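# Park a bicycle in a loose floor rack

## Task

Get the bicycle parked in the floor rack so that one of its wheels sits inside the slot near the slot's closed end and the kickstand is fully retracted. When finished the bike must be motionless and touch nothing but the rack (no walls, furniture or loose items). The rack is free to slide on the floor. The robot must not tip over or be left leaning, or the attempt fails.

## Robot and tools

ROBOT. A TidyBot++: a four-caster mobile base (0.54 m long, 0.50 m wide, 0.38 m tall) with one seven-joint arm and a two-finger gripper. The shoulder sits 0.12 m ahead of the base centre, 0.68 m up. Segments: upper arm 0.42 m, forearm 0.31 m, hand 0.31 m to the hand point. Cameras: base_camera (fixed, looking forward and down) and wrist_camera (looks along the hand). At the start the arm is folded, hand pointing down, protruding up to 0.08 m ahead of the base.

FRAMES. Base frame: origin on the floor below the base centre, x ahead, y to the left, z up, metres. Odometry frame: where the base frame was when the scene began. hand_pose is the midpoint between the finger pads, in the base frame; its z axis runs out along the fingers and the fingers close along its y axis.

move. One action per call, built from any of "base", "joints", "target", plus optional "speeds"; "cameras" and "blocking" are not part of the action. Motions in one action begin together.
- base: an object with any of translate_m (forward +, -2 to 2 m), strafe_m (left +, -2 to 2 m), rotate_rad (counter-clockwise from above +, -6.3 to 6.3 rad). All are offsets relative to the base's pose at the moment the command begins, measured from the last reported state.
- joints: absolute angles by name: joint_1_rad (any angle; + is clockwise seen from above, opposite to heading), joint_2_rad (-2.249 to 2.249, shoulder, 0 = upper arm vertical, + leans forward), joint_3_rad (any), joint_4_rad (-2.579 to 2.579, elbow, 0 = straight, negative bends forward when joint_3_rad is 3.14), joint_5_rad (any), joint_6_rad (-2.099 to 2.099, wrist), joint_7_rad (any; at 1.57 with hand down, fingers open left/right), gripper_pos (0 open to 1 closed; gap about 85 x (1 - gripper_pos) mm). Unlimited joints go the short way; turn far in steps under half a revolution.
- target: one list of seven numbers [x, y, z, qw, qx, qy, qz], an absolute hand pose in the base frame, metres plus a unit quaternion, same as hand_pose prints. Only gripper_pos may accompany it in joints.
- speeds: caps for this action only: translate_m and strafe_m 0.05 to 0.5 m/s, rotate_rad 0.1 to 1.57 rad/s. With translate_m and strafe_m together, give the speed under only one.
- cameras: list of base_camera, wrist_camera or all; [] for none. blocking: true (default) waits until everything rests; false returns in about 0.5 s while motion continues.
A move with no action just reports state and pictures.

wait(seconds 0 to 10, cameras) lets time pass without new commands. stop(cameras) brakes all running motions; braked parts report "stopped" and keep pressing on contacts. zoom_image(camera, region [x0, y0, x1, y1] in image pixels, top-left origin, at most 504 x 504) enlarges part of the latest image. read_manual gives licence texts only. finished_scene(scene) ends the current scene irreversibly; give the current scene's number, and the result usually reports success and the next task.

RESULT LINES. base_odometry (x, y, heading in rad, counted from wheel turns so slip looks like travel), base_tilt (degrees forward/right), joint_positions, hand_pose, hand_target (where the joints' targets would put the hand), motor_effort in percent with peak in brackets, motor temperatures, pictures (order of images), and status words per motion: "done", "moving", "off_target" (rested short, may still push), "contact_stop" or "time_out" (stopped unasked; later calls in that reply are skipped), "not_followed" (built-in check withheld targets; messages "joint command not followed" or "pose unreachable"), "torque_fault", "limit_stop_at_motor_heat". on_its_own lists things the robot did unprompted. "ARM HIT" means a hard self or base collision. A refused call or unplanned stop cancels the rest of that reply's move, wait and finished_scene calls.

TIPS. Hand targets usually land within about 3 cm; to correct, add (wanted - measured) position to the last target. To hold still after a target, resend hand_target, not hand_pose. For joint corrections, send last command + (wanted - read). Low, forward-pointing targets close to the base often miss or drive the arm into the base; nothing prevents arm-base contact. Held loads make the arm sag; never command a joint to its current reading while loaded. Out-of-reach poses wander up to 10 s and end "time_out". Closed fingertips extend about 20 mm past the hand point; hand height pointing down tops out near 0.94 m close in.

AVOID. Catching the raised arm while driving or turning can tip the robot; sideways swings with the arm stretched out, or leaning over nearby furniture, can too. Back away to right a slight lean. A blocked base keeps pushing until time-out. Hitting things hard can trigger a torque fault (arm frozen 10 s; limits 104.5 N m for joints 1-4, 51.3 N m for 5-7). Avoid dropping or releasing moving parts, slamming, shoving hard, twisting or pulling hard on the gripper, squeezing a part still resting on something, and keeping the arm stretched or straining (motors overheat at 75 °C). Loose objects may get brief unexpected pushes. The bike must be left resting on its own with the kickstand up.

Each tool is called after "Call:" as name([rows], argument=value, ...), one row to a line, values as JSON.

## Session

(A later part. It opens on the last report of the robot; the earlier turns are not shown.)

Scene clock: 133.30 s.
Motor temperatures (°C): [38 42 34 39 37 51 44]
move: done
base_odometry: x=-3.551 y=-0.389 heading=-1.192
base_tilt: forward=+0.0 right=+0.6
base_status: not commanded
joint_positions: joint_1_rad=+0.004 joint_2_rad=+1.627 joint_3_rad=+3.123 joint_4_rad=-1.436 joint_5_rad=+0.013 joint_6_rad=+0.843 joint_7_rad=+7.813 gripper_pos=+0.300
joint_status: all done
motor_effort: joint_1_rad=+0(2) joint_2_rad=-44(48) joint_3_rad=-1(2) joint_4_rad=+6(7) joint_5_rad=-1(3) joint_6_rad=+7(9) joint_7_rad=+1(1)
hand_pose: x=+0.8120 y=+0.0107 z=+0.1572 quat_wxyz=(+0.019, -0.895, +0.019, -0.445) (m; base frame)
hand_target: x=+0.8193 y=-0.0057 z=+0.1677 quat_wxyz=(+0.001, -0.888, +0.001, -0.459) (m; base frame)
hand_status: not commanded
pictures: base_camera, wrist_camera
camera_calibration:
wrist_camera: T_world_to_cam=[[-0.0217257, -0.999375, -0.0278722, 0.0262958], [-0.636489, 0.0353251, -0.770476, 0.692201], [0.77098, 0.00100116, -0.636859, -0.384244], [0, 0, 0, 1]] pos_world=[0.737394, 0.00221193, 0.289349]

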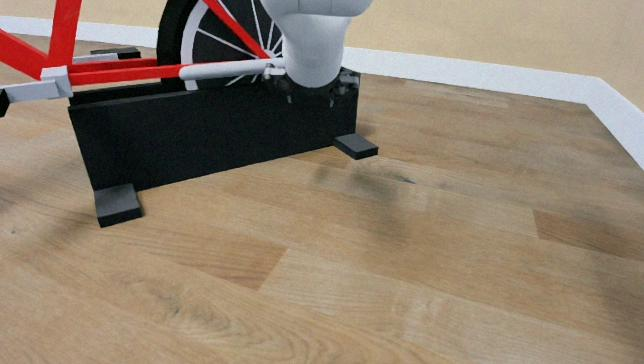

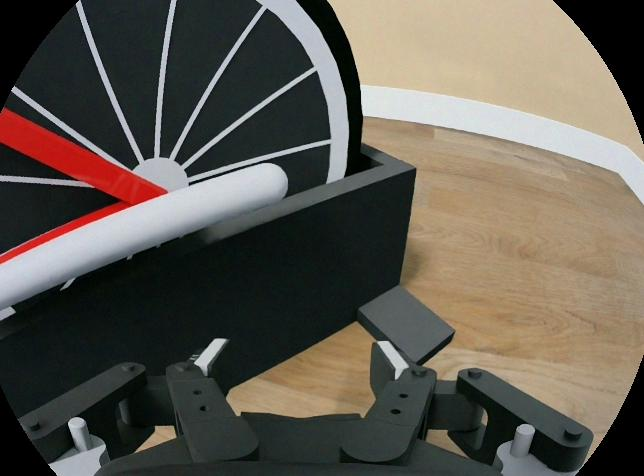

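Call:
move(base={"translate_m": -0.371, "strafe_m": 0.17}, cameras=[])

Call:
move(joints={"joint_2_rad": -0.3, "joint_4_rad": -1.8, "joint_6_rad": -0.9}, base={"rotate_rad": 0.25})

Scene clock: 144.03 s.
Motor temperatures (°C): [38 42 34 39 37 51 44]
move: done
base_odometry: x=-3.530 y=+0.019 heading=-1.193
base_tilt: forward=+0.0 right=+0.6
base_status: done
joint_positions: joint_1_rad=+0.012 joint_2_rad=+1.627 joint_3_rad=+3.125 joint_4_rad=-1.438 joint_5_rad=+0.013 joint_6_rad=+0.843 joint_7_rad=+7.813 gripper_pos=+0.300
joint_status: not commanded
motor_effort: joint_1_rad=+0(2) joint_2_rad=-44(45) joint_3_rad=-1(2) joint_4_rad=+6(7) joint_5_rad=-1(2) joint_6_rad=+7(8) joint_7_rad=+1(1)
hand_pose: x=+0.8108 y=+0.0044 z=+0.1564 quat_wxyz=(+0.016, -0.896, +0.022, -0.444) (m; base frame)
hand_target: x=+0.8193 y=-0.0057 z=+0.1677 quat_wxyz=(+0.001, -0.888, +0.001, -0.459) (m; base frame)
hand_status: not commanded
pictures: none
No camera images: "cameras" was empty.

Scene clock: 147.43 s.
Motor temperatures (°C): [38 42 34 39 37 51 44]
move: done
base_odometry: x=-3.530 y=+0.019 heading=-0.943
base_tilt: forward=+0.0 right=+0.6
base_status: done
joint_positions: joint_1_rad=+0.016 joint_2_rad=-0.281 joint_3_rad=+3.132 joint_4_rad=-1.784 joint_5_rad=+0.013 joint_6_rad=-0.842 joint_7_rad=+7.813 gripper_pos=+0.300
joint_status: all done
motor_effort: joint_1_rad=+0(6) joint_2_rad=-9(49) joint_3_rad=+1(5) joint_4_rad=+21(22) joint_5_rad=-1(3) joint_6_rad=+6(8) joint_7_rad=+1(1)
hand_pose: x=+0.5383 y=-0.0042 z=+0.8896 quat_wxyz=(-0.001, -0.922, +0.020, -0.388) (m; base frame)
hand_target: x=+0.5184 y=-0.0091 z=+0.8765 quat_wxyz=(-0.012, -0.932, +0.005, -0.362) (m; base frame)
hand_status: not commanded
pictures: base_camera, wrist_camera
camera_calibration:
wrist_camera: T_world_to_cam=[[-0.0390377, -0.999195, 0.00928108, 0.00210063], [-0.727695, 0.0220627, -0.685546, 1.05629], [0.684789, -0.0335159, -0.727971, 0.420625], [0, 0, 0, 1]] pos_world=[0.480701, -0.00710806, 1.03032]

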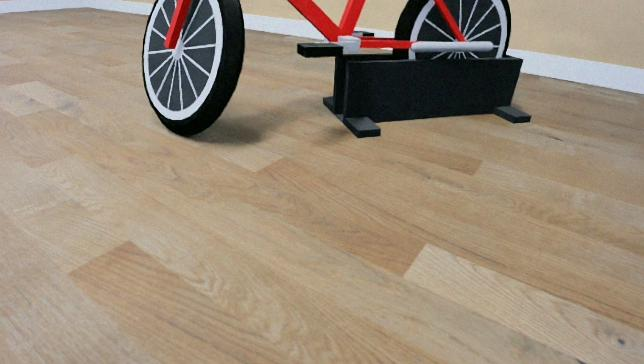

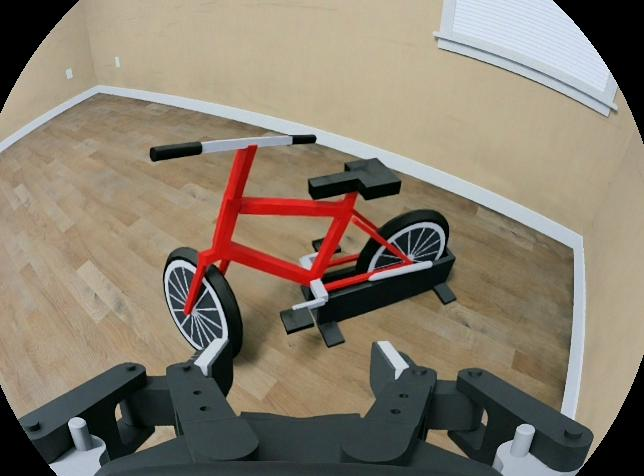

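Call:
zoom_image(camera="wrist_camera", region=[300, 160, 500, 320])

Call:
zoom_image(camera="base_camera", region=[300, 0, 560, 150])

Scaled by 2.520.

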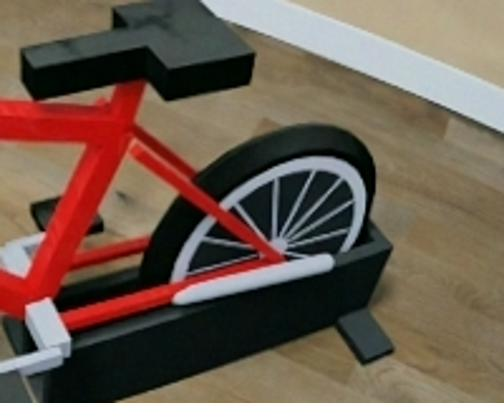

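Scaled by 1.938.

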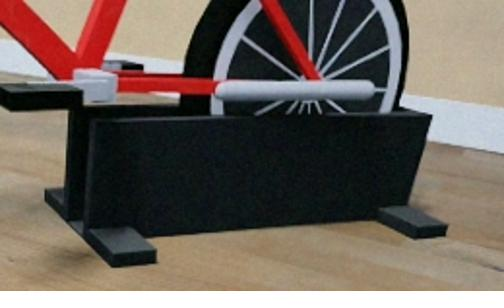

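Call:
wait(seconds=1, cameras=["base_camera"])

Call:
zoom_image(camera="base_camera", region=[300, 0, 560, 150])

Scene clock: 148.63 s.
Motor temperatures (°C): [38 42 34 39 37 51 44]
base_odometry: x=-3.530 y=+0.019 heading=-0.943
base_tilt: forward=+0.0 right=+0.6
base_status: done
joint_positions: joint_1_rad=+0.016 joint_2_rad=-0.281 joint_3_rad=+3.132 joint_4_rad=-1.785 joint_5_rad=+0.013 joint_6_rad=-0.844 joint_7_rad=+7.813 gripper_pos=+0.300
joint_status: all done
motor_effort: joint_1_rad=+0(6) joint_2_rad=-9(49) joint_3_rad=+0(5) joint_4_rad=+21(22) joint_5_rad=-1(3) joint_6_rad=+6(8) joint_7_rad=+1(1)
hand_pose: x=+0.5379 y=-0.0042 z=+0.8892 quat_wxyz=(-0.001, -0.922, +0.020, -0.387) (m; base frame)
hand_target: x=+0.5184 y=-0.0091 z=+0.8765 quat_wxyz=(-0.012, -0.932, +0.005, -0.362) (m; base frame)
hand_status: not commanded
wait: 1.00 s; at rest by 0.07 s
pictures: base_camera

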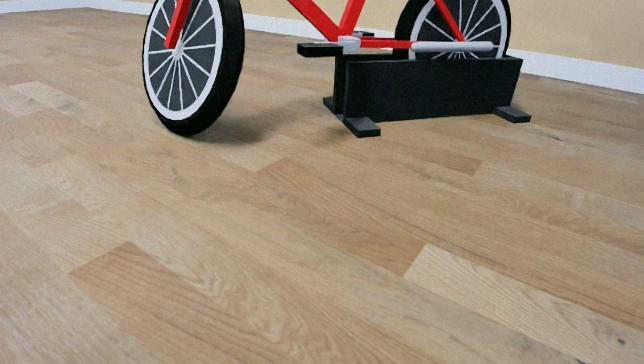

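Scaled by 1.938.

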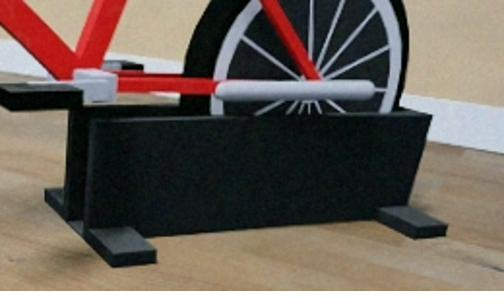

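Call:
finished_scene(scene=2)

The scene is finished: the task was done.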